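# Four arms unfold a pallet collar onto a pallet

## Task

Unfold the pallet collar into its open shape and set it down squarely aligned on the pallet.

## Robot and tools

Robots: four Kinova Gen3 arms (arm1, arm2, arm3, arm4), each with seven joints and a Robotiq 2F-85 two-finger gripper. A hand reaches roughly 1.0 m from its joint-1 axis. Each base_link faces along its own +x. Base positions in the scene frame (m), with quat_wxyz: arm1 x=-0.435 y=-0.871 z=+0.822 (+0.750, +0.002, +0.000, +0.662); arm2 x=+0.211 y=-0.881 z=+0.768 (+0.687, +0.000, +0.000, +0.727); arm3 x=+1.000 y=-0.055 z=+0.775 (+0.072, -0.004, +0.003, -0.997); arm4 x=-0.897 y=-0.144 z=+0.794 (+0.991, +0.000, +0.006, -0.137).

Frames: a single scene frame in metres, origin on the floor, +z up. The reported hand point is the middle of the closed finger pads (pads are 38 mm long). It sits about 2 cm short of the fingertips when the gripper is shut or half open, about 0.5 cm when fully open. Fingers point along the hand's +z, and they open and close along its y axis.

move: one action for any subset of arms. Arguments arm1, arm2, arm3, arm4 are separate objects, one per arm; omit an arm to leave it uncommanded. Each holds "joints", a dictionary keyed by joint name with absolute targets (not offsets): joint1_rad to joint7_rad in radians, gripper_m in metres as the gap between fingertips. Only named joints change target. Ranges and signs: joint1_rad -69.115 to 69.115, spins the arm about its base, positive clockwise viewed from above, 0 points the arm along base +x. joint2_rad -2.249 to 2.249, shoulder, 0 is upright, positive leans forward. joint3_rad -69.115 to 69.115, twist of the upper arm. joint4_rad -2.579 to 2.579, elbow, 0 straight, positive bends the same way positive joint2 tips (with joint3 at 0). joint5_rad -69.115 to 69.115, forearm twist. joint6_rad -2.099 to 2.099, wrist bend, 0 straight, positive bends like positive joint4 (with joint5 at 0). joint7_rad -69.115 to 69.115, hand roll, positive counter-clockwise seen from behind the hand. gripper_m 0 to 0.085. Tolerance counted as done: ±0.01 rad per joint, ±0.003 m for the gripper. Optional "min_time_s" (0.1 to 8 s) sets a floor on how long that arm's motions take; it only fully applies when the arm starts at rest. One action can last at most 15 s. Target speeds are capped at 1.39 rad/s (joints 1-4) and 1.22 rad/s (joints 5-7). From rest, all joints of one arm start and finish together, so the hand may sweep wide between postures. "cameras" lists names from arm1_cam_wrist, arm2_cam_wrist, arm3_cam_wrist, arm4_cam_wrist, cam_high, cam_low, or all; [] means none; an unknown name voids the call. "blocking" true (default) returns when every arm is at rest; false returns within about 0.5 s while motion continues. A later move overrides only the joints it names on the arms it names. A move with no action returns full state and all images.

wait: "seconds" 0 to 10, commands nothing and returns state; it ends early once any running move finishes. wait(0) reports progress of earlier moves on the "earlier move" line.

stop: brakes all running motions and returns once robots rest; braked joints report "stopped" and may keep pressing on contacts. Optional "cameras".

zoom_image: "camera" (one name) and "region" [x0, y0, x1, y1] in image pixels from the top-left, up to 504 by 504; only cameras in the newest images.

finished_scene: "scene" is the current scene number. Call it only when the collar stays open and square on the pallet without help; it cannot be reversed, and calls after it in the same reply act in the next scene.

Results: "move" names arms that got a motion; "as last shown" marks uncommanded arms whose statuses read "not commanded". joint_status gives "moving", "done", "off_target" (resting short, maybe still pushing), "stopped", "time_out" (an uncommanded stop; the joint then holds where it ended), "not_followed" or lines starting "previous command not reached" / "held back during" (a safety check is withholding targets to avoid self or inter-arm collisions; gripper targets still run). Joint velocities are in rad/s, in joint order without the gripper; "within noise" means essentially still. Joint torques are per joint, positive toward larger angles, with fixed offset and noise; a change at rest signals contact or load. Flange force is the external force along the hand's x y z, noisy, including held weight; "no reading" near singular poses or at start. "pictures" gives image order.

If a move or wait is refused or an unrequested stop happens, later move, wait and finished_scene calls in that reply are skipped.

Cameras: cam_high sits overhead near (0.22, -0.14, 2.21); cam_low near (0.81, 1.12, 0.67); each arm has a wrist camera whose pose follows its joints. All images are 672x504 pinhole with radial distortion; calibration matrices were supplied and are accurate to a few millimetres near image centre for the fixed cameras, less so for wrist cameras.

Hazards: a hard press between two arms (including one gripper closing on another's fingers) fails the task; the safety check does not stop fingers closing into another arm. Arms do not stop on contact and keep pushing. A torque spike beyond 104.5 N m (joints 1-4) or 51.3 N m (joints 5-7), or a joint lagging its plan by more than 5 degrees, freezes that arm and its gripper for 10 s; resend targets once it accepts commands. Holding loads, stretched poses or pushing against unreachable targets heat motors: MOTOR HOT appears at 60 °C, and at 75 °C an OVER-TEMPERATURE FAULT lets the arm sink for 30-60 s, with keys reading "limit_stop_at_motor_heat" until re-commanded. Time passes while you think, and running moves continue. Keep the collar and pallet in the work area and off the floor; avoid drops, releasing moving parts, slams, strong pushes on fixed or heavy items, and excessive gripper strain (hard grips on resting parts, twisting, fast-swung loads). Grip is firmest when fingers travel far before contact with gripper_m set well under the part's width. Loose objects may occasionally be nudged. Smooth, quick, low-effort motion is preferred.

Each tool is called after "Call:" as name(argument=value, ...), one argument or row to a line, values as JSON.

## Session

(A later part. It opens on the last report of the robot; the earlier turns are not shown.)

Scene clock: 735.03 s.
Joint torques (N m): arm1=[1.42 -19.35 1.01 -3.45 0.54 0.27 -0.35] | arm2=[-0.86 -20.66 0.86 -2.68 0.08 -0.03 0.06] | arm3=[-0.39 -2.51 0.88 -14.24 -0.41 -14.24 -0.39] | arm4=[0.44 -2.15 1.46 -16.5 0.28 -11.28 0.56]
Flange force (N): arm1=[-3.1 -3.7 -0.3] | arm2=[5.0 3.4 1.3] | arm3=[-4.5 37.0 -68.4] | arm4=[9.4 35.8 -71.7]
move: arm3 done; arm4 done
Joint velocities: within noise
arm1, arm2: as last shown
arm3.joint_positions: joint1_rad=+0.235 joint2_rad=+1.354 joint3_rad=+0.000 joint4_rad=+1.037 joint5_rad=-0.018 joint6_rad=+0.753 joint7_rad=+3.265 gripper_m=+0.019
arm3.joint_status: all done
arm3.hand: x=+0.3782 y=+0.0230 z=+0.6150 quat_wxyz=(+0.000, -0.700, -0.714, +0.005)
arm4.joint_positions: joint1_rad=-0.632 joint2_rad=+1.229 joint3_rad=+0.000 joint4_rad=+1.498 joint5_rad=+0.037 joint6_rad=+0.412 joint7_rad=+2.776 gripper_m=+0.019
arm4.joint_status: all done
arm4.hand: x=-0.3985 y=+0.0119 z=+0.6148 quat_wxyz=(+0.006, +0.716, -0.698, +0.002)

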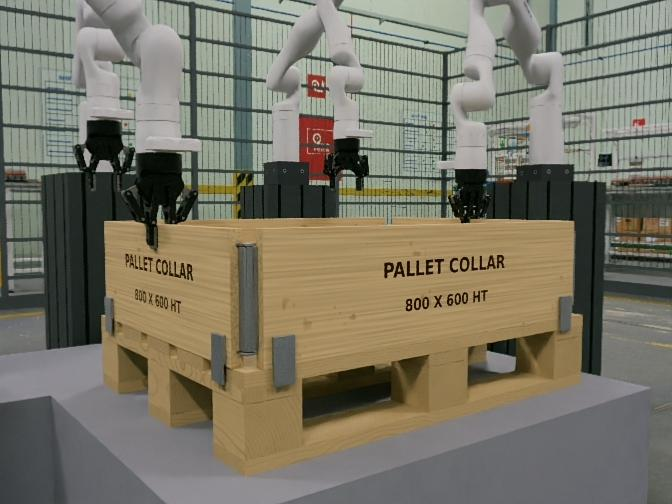

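Call:
move(
  arm3={"joints": {"joint2_rad": 1.3497, "joint4_rad": 1.0395, "joint6_rad": 0.755}, "min_time_s": 0.8},
  arm4={"joints": {"joint2_rad": 1.2246, "joint4_rad": 1.5003, "joint5_rad": 0.037, "joint6_rad": 0.414, "joint7_rad": 2.7766}, "min_time_s": 0.8},
)

Call:
move(
  arm3={"joints": {"gripper_m": 0.035}},
  arm4={"joints": {"gripper_m": 0.035}},
  cameras=["cam_low", "arm3_cam_wrist", "arm4_cam_wrist", "arm1_cam_wrist", "arm2_cam_wrist"],
)

Call:
zoom_image(
  camera="cam_low",
  region=[90, 280, 330, 400],
)

Call:
zoom_image(
  camera="cam_low",
  region=[380, 250, 620, 370],
)

Scene clock: 738.00 s.
Joint torques (N m): arm1=[1.44 -19.36 0.97 -3.4 0.55 0.3 -0.35] | arm2=[-0.97 -20.59 0.91 -2.76 0.11 -0.07 0.08] | arm3=[-0.96 -27.84 0.48 -9.89 -0.89 -3.27 -0.4] | arm4=[0.93 -28.86 2.49 -8.48 0.25 -1.61 0.6]
Flange force (N): arm1=[-3.0 -3.8 -0.2] | arm2=[4.7 3.6 1.0] | arm3=[1.9 5.2 -3.3] | arm4=[-0.3 9.3 5.9]
move: arm3 done; arm4 done
Joint velocities: within noise
arm1.joint_positions: joint1_rad=-0.012 joint2_rad=+1.012 joint3_rad=+0.000 joint4_rad=+1.824 joint5_rad=+0.000 joint6_rad=+0.306 joint7_rad=-1.458 gripper_m=+0.085
arm1.joint_status: not commanded
arm1.hand: x=-0.3594 y=-0.4247 z=+0.7202 quat_wxyz=(+0.002, -0.707, -0.707, +0.000)
arm2.joint_positions: joint1_rad=+0.260 joint2_rad=+0.905 joint3_rad=+0.000 joint4_rad=+1.776 joint5_rad=+0.000 joint6_rad=+0.461 joint7_rad=+4.916 gripper_m=+0.045
arm2.joint_status: not commanded
arm2.hand: x=+0.3310 y=-0.4247 z=+0.7200 quat_wxyz=(+0.000, +0.707, +0.707, +0.000)
arm3.joint_positions: joint1_rad=+0.235 joint2_rad=+1.350 joint3_rad=+0.000 joint4_rad=+1.040 joint5_rad=-0.018 joint6_rad=+0.755 joint7_rad=+3.265 gripper_m=+0.019
arm3.joint_status: all done
arm3.hand: x=+0.3783 y=+0.0230 z=+0.6169 quat_wxyz=(+0.000, -0.700, -0.714, +0.005)
arm4.joint_positions: joint1_rad=-0.632 joint2_rad=+1.225 joint3_rad=+0.000 joint4_rad=+1.500 joint5_rad=+0.037 joint6_rad=+0.414 joint7_rad=+2.777 gripper_m=+0.019
arm4.joint_status: all done
arm4.hand: x=-0.3985 y=+0.0119 z=+0.6168 quat_wxyz=(+0.006, +0.716, -0.698, +0.002)
pictures: none

Scene clock: 738.87 s.
Joint torques (N m): arm1=[1.47 -19.32 1.04 -3.46 0.5 0.28 -0.34] | arm2=[-0.89 -20.63 0.96 -2.63 0.11 -0.06 0.03] | arm3=[0.43 -23.58 1.74 -5.22 -0.22 -0.31 -0.22] | arm4=[1.64 -22.01 2.55 -3.39 -0.11 0.71 0.26]
Flange force (N): arm1=[-3.2 -3.8 -0.4] | arm2=[5.2 3.6 1.2] | arm3=[0.3 -1.9 -3.8] | arm4=[-2.6 3.1 -0.9]
move: arm3 done; arm4 done
Joint velocities: within noise
arm1, arm2: as last shown
arm3.joint_positions: joint1_rad=+0.235 joint2_rad=+1.350 joint3_rad=+0.000 joint4_rad=+1.040 joint5_rad=-0.018 joint6_rad=+0.755 joint7_rad=+3.265 gripper_m=+0.035
arm3.joint_status: all done
arm3.hand: x=+0.3782 y=+0.0230 z=+0.6170 quat_wxyz=(+0.000, -0.700, -0.714, +0.005)
arm4.joint_positions: joint1_rad=-0.632 joint2_rad=+1.225 joint3_rad=+0.000 joint4_rad=+1.500 joint5_rad=+0.037 joint6_rad=+0.414 joint7_rad=+2.777 gripper_m=+0.035
arm4.joint_status: all done
arm4.hand: x=-0.3985 y=+0.0119 z=+0.6168 quat_wxyz=(+0.006, +0.716, -0.698, +0.002)
pictures: arm1_cam_wrist, arm2_cam_wrist, arm3_cam_wrist, arm4_cam_wrist, cam_low
arm1_cam_wrist: T_world_to_cam=[[0.99946, 0.01252, 0.03046, 0.33732], [0.01187, -0.9997, 0.02124, -0.38284], [0.03072, -0.02086, -0.99931, 0.87118]] pos_world=[-0.35935, -0.36877, 0.86844]
arm2_cam_wrist: T_world_to_cam=[[0.99998, 0.00577, -0.0011, -0.32906], [0.00577, -0.99998, 0.00223, -0.37341], [-0.00109, -0.00224, -1, 0.86361]] pos_world=[0.33215, -0.36957, 0.86408]
arm3_cam_wrist: T_world_to_cam=[[0.99951, 0.03052, -0.00739, -0.37494], [0.03066, -0.99934, 0.0196, 0.05181], [-0.00679, -0.01982, -0.99978, 0.76735]] pos_world=[0.37837, 0.07842, 0.7634]
arm4_cam_wrist: T_world_to_cam=[[-0.99948, -0.03046, 0.01099, -0.40641], [-0.03059, 0.99946, -0.01219, 0.03415], [-0.01062, -0.01252, -0.99987, 0.76143]] pos_world=[-0.39707, -0.03698, 0.76621]

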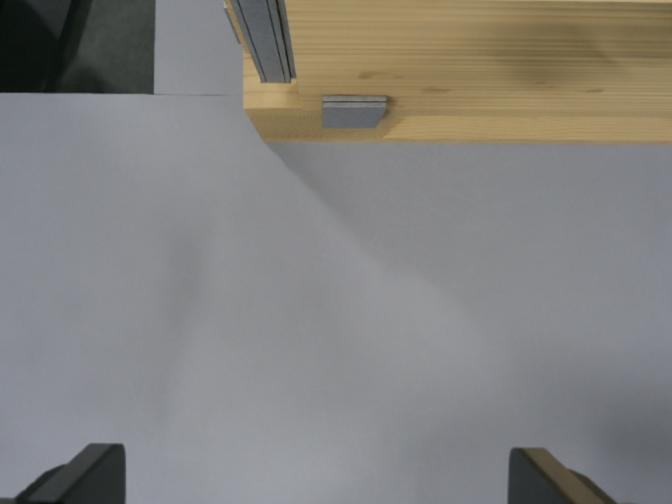

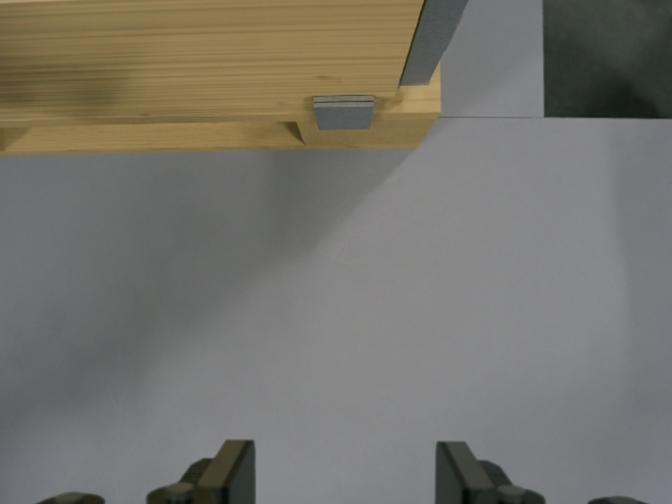

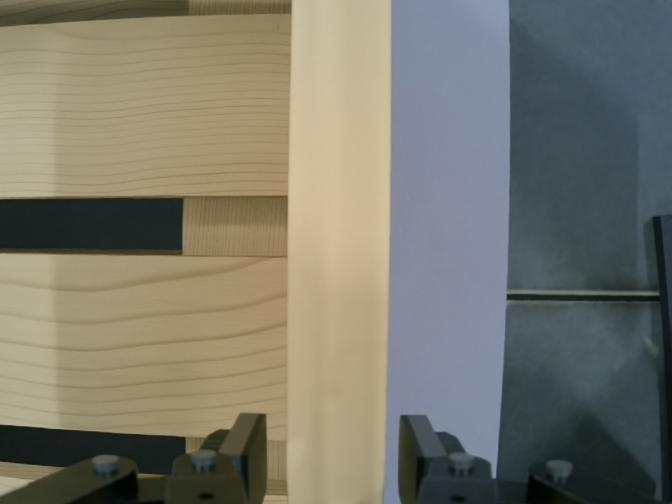

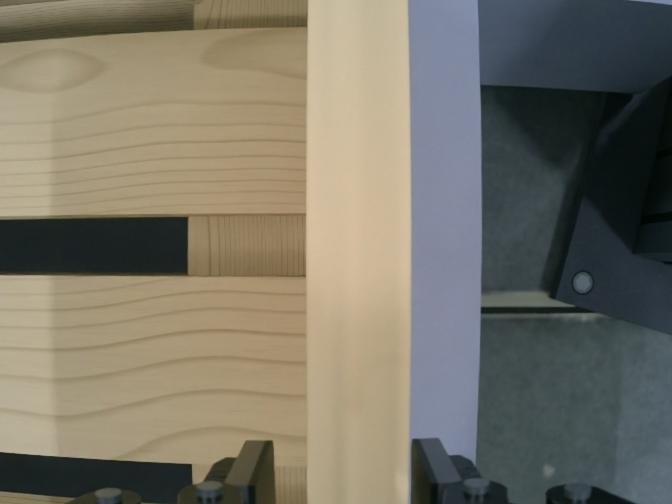

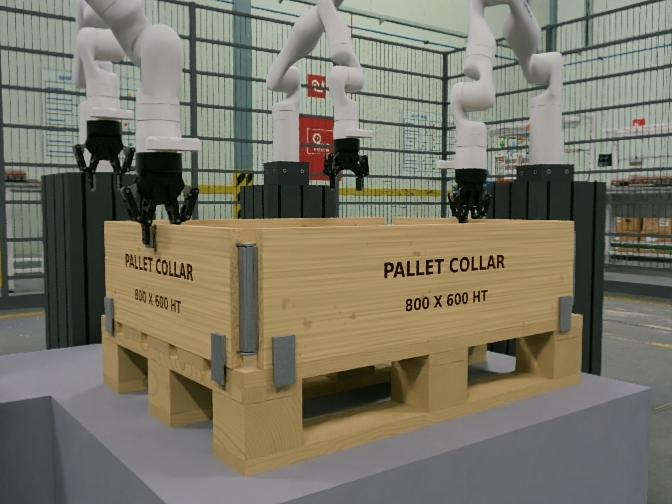

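Scaled by 2.100 from the camera's image (finer frame: 960x720).

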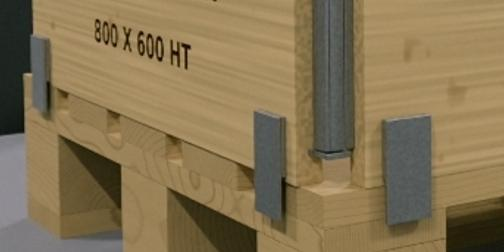

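Scaled by 2.100 from the camera's image (finer frame: 960x720).

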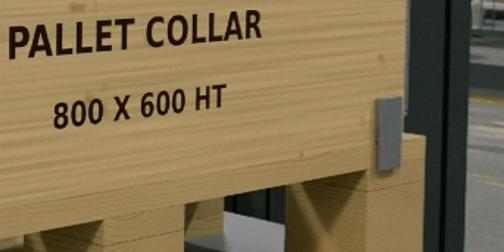

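Call:
move(
  arm3={"joints": {"gripper_m": 0.06}},
  arm4={"joints": {"gripper_m": 0.06}},
)

Call:
move(
  arm3={"joints": {"joint1_rad": 0.2355, "joint2_rad": 1.1595, "joint3_rad": 0, "joint4_rad": 1.1104, "joint5_rad": -0.0165, "joint6_rad": 0.8716, "joint7_rad": 3.264}, "min_time_s": 2.5},
  arm4={"joints": {"joint1_rad": -0.632, "joint2_rad": 1.0, "joint3_rad": 0, "joint4_rad": 1.56, "joint5_rad": 0.027, "joint6_rad": 0.58, "joint7_rad": 2.785}, "min_time_s": 2.5},
  cameras=["all"],
)

Scene clock: 741.47 s.
Joint torques (N m): arm1=[1.4 -19.33 1.01 -3.45 0.56 0.28 -0.36] | arm2=[-0.99 -20.71 0.88 -2.74 0.1 -0.04 0.06] | arm3=[0.43 -23.6 1.72 -5.22 -0.23 -0.31 -0.25] | arm4=[1.54 -21.99 2.53 -3.36 -0.13 0.72 0.28]
Flange force (N): arm1=[-3.1 -3.7 -0.4] | arm2=[4.8 3.7 1.3] | arm3=[0.4 -1.9 -3.8] | arm4=[-2.5 3.0 -0.9]
move: arm3 done; arm4 done
Joint velocities: within noise
arm1, arm2: as last shown
arm3.joint_positions: joint1_rad=+0.235 joint2_rad=+1.350 joint3_rad=+0.000 joint4_rad=+1.040 joint5_rad=-0.018 joint6_rad=+0.755 joint7_rad=+3.265 gripper_m=+0.060
arm3.joint_status: all done
arm3.hand: x=+0.3782 y=+0.0230 z=+0.6170 quat_wxyz=(+0.000, -0.700, -0.714, +0.005)
arm4.joint_positions: joint1_rad=-0.632 joint2_rad=+1.225 joint3_rad=+0.000 joint4_rad=+1.500 joint5_rad=+0.037 joint6_rad=+0.414 joint7_rad=+2.777 gripper_m=+0.060
arm4.joint_status: all done
arm4.hand: x=-0.3985 y=+0.0119 z=+0.6168 quat_wxyz=(+0.006, +0.716, -0.698, +0.002)
pictures: none

Scene clock: 744.27 s.
Joint torques (N m): arm1=[1.41 -19.33 0.99 -3.48 0.54 0.31 -0.33] | arm2=[-0.86 -20.56 0.94 -2.74 0.15 -0.06 0.12] | arm3=[0.42 -23.15 1.69 -5.95 -0.19 -0.33 -0.23] | arm4=[1.54 -21.33 2.5 -4.65 -0.11 0.69 0.3]
Flange force (N): arm1=[-3.3 -3.8 -0.3] | arm2=[4.8 3.2 1.0] | arm3=[0.2 -1.5 -4.1] | arm4=[-2.6 3.0 -0.5]
move: arm3 done; arm4 done
Joint velocities: within noise
arm1, arm2: as last shown
arm3.joint_positions: joint1_rad=+0.236 joint2_rad=+1.160 joint3_rad=+0.000 joint4_rad=+1.110 joint5_rad=-0.017 joint6_rad=+0.872 joint7_rad=+3.264 gripper_m=+0.060
arm3.joint_status: all done
arm3.hand: x=+0.3773 y=+0.0226 z=+0.7201 quat_wxyz=(+0.001, -0.700, -0.715, +0.006)
arm4.joint_positions: joint1_rad=-0.632 joint2_rad=+1.000 joint3_rad=+0.000 joint4_rad=+1.560 joint5_rad=+0.027 joint6_rad=+0.580 joint7_rad=+2.785 gripper_m=+0.060
arm4.joint_status: all done
arm4.hand: x=-0.3940 y=+0.0129 z=+0.7261 quat_wxyz=(+0.006, +0.715, -0.699, +0.002)
pictures: arm1_cam_wrist, arm2_cam_wrist, arm3_cam_wrist, arm4_cam_wrist, cam_high, cam_low
arm1_cam_wrist: T_world_to_cam=[[0.99946, 0.01252, 0.03046, 0.33732], [0.01187, -0.9997, 0.02124, -0.38284], [0.03072, -0.02086, -0.99931, 0.87118]] pos_world=[-0.35935, -0.36877, 0.86844]
arm2_cam_wrist: T_world_to_cam=[[0.99998, 0.00577, -0.0011, -0.32906], [0.00577, -0.99998, 0.00223, -0.37341], [-0.00109, -0.00224, -1, 0.86361]] pos_world=[0.33215, -0.36957, 0.86408]
arm3_cam_wrist: T_world_to_cam=[[0.99944, 0.03195, -0.01013, -0.37138], [0.03215, -0.99929, 0.01961, 0.04883], [-0.0095, -0.01992, -0.99976, 0.87153]] pos_world=[0.37788, 0.07802, 0.8666]
arm4_cam_wrist: T_world_to_cam=[[-0.99955, -0.02754, 0.01226, -0.40409], [-0.02769, 0.99954, -0.01255, 0.03598], [-0.01191, -0.01289, -0.99985, 0.87023]] pos_world=[-0.39255, -0.03587, 0.87551]

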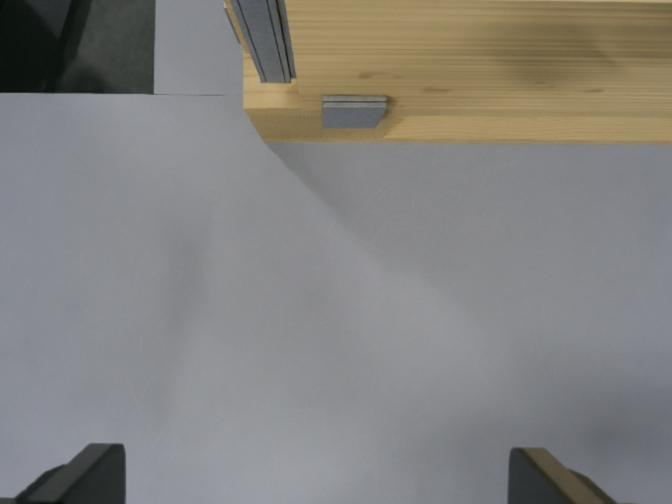

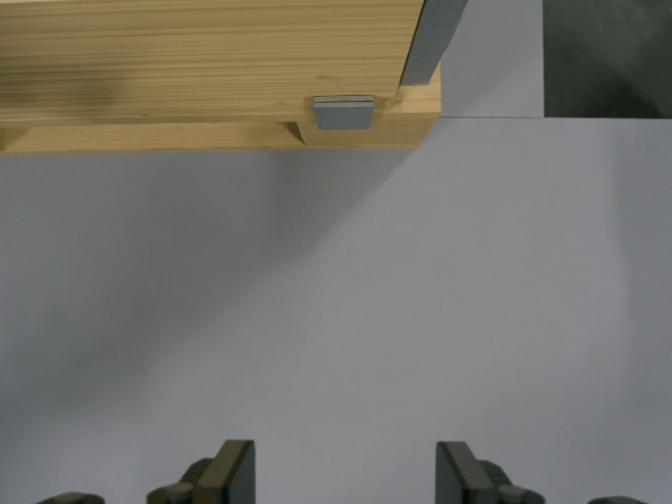

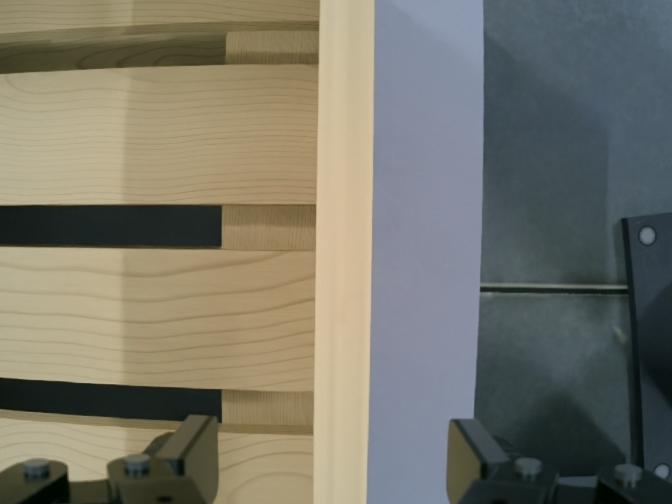

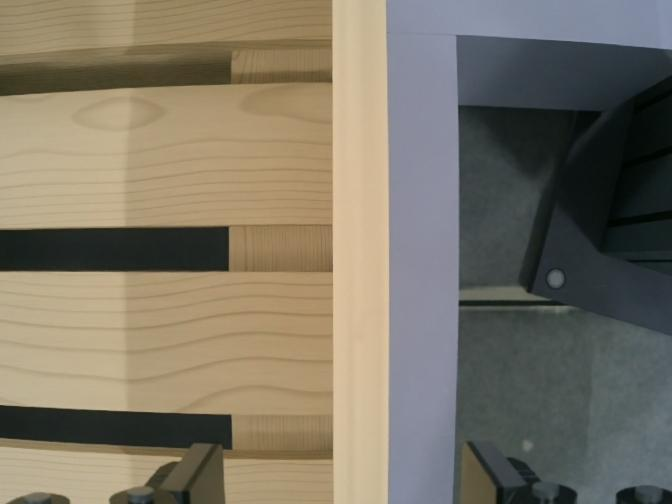

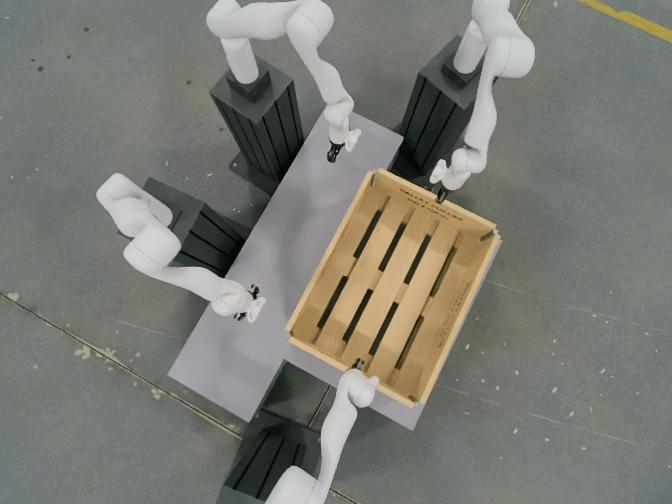

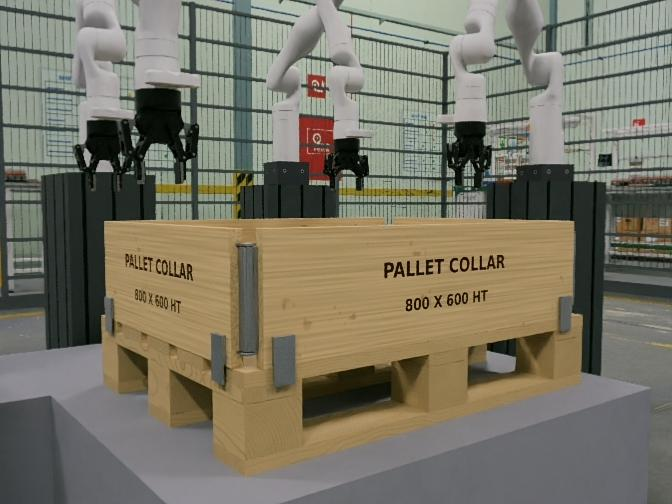

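Call:
move(
  cameras=["cam_high", "cam_low"],
)

Scene clock: 752.93 s.
Joint torques (N m): arm1=[1.39 -19.34 1.03 -3.47 0.52 0.28 -0.33] | arm2=[-1.01 -20.56 0.86 -2.67 0.07 -0.02 0.08] | arm3=[0.43 -23.13 1.73 -5.99 -0.19 -0.33 -0.22] | arm4=[1.55 -21.33 2.43 -4.64 -0.15 0.72 0.28]
Flange force (N): arm1=[-3.2 -3.7 -0.3] | arm2=[4.9 3.7 1.1] | arm3=[0.2 -1.2 -4.1] | arm4=[-2.5 3.0 -0.4]
Joint velocities: within noise
arm1.joint_positions: joint1_rad=-0.012 joint2_rad=+1.012 joint3_rad=+0.000 joint4_rad=+1.824 joint5_rad=+0.000 joint6_rad=+0.306 joint7_rad=-1.458 gripper_m=+0.085
arm1.joint_status: not commanded
arm1.hand: x=-0.3594 y=-0.4247 z=+0.7202 quat_wxyz=(+0.002, -0.707, -0.707, +0.000) (m; scene frame)
arm2.joint_positions: joint1_rad=+0.260 joint2_rad=+0.905 joint3_rad=+0.000 joint4_rad=+1.776 joint5_rad=+0.000 joint6_rad=+0.461 joint7_rad=+4.916 gripper_m=+0.045
arm2.joint_status: not commanded
arm2.hand: x=+0.3310 y=-0.4247 z=+0.7200 quat_wxyz=(+0.000, +0.707, +0.707, +0.000) (m; scene frame)
arm3.joint_positions: joint1_rad=+0.236 joint2_rad=+1.160 joint3_rad=+0.000 joint4_rad=+1.110 joint5_rad=-0.017 joint6_rad=+0.872 joint7_rad=+3.264 gripper_m=+0.060
arm3.joint_status: all done
arm3.hand: x=+0.3773 y=+0.0226 z=+0.7201 quat_wxyz=(+0.001, -0.700, -0.715, +0.006) (m; scene frame)
arm4.joint_positions: joint1_rad=-0.632 joint2_rad=+1.000 joint3_rad=+0.000 joint4_rad=+1.560 joint5_rad=+0.027 joint6_rad=+0.580 joint7_rad=+2.785 gripper_m=+0.060
arm4.joint_status: all done
arm4.hand: x=-0.3940 y=+0.0129 z=+0.7261 quat_wxyz=(+0.006, +0.715, -0.699, +0.002) (m; scene frame)
pictures: cam_high, cam_low

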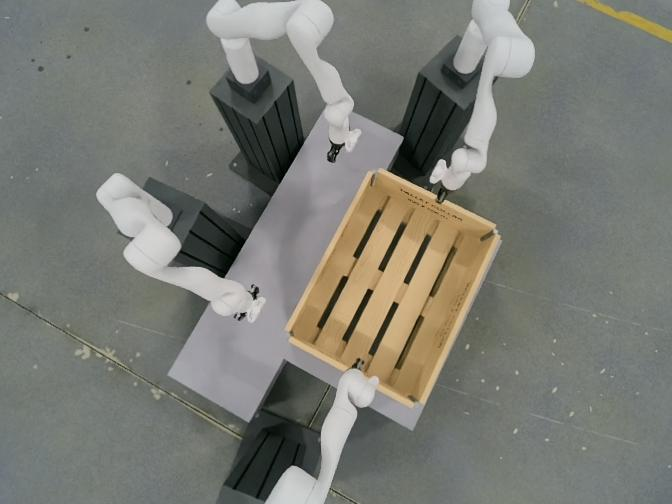

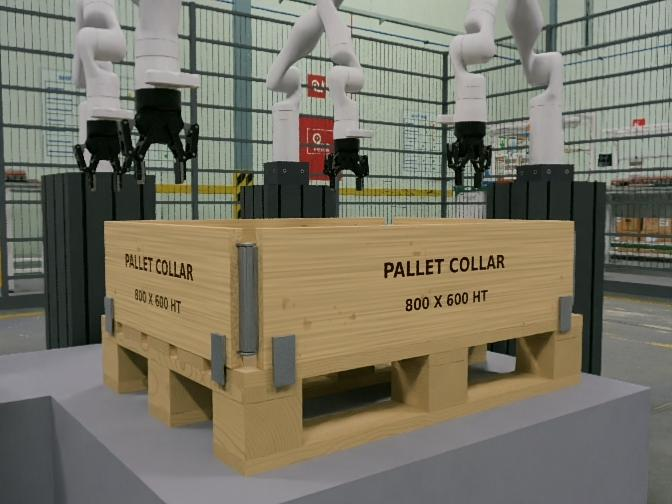

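Call:
finished_scene(
  scene=1,
)

The scene is finished: the task was done.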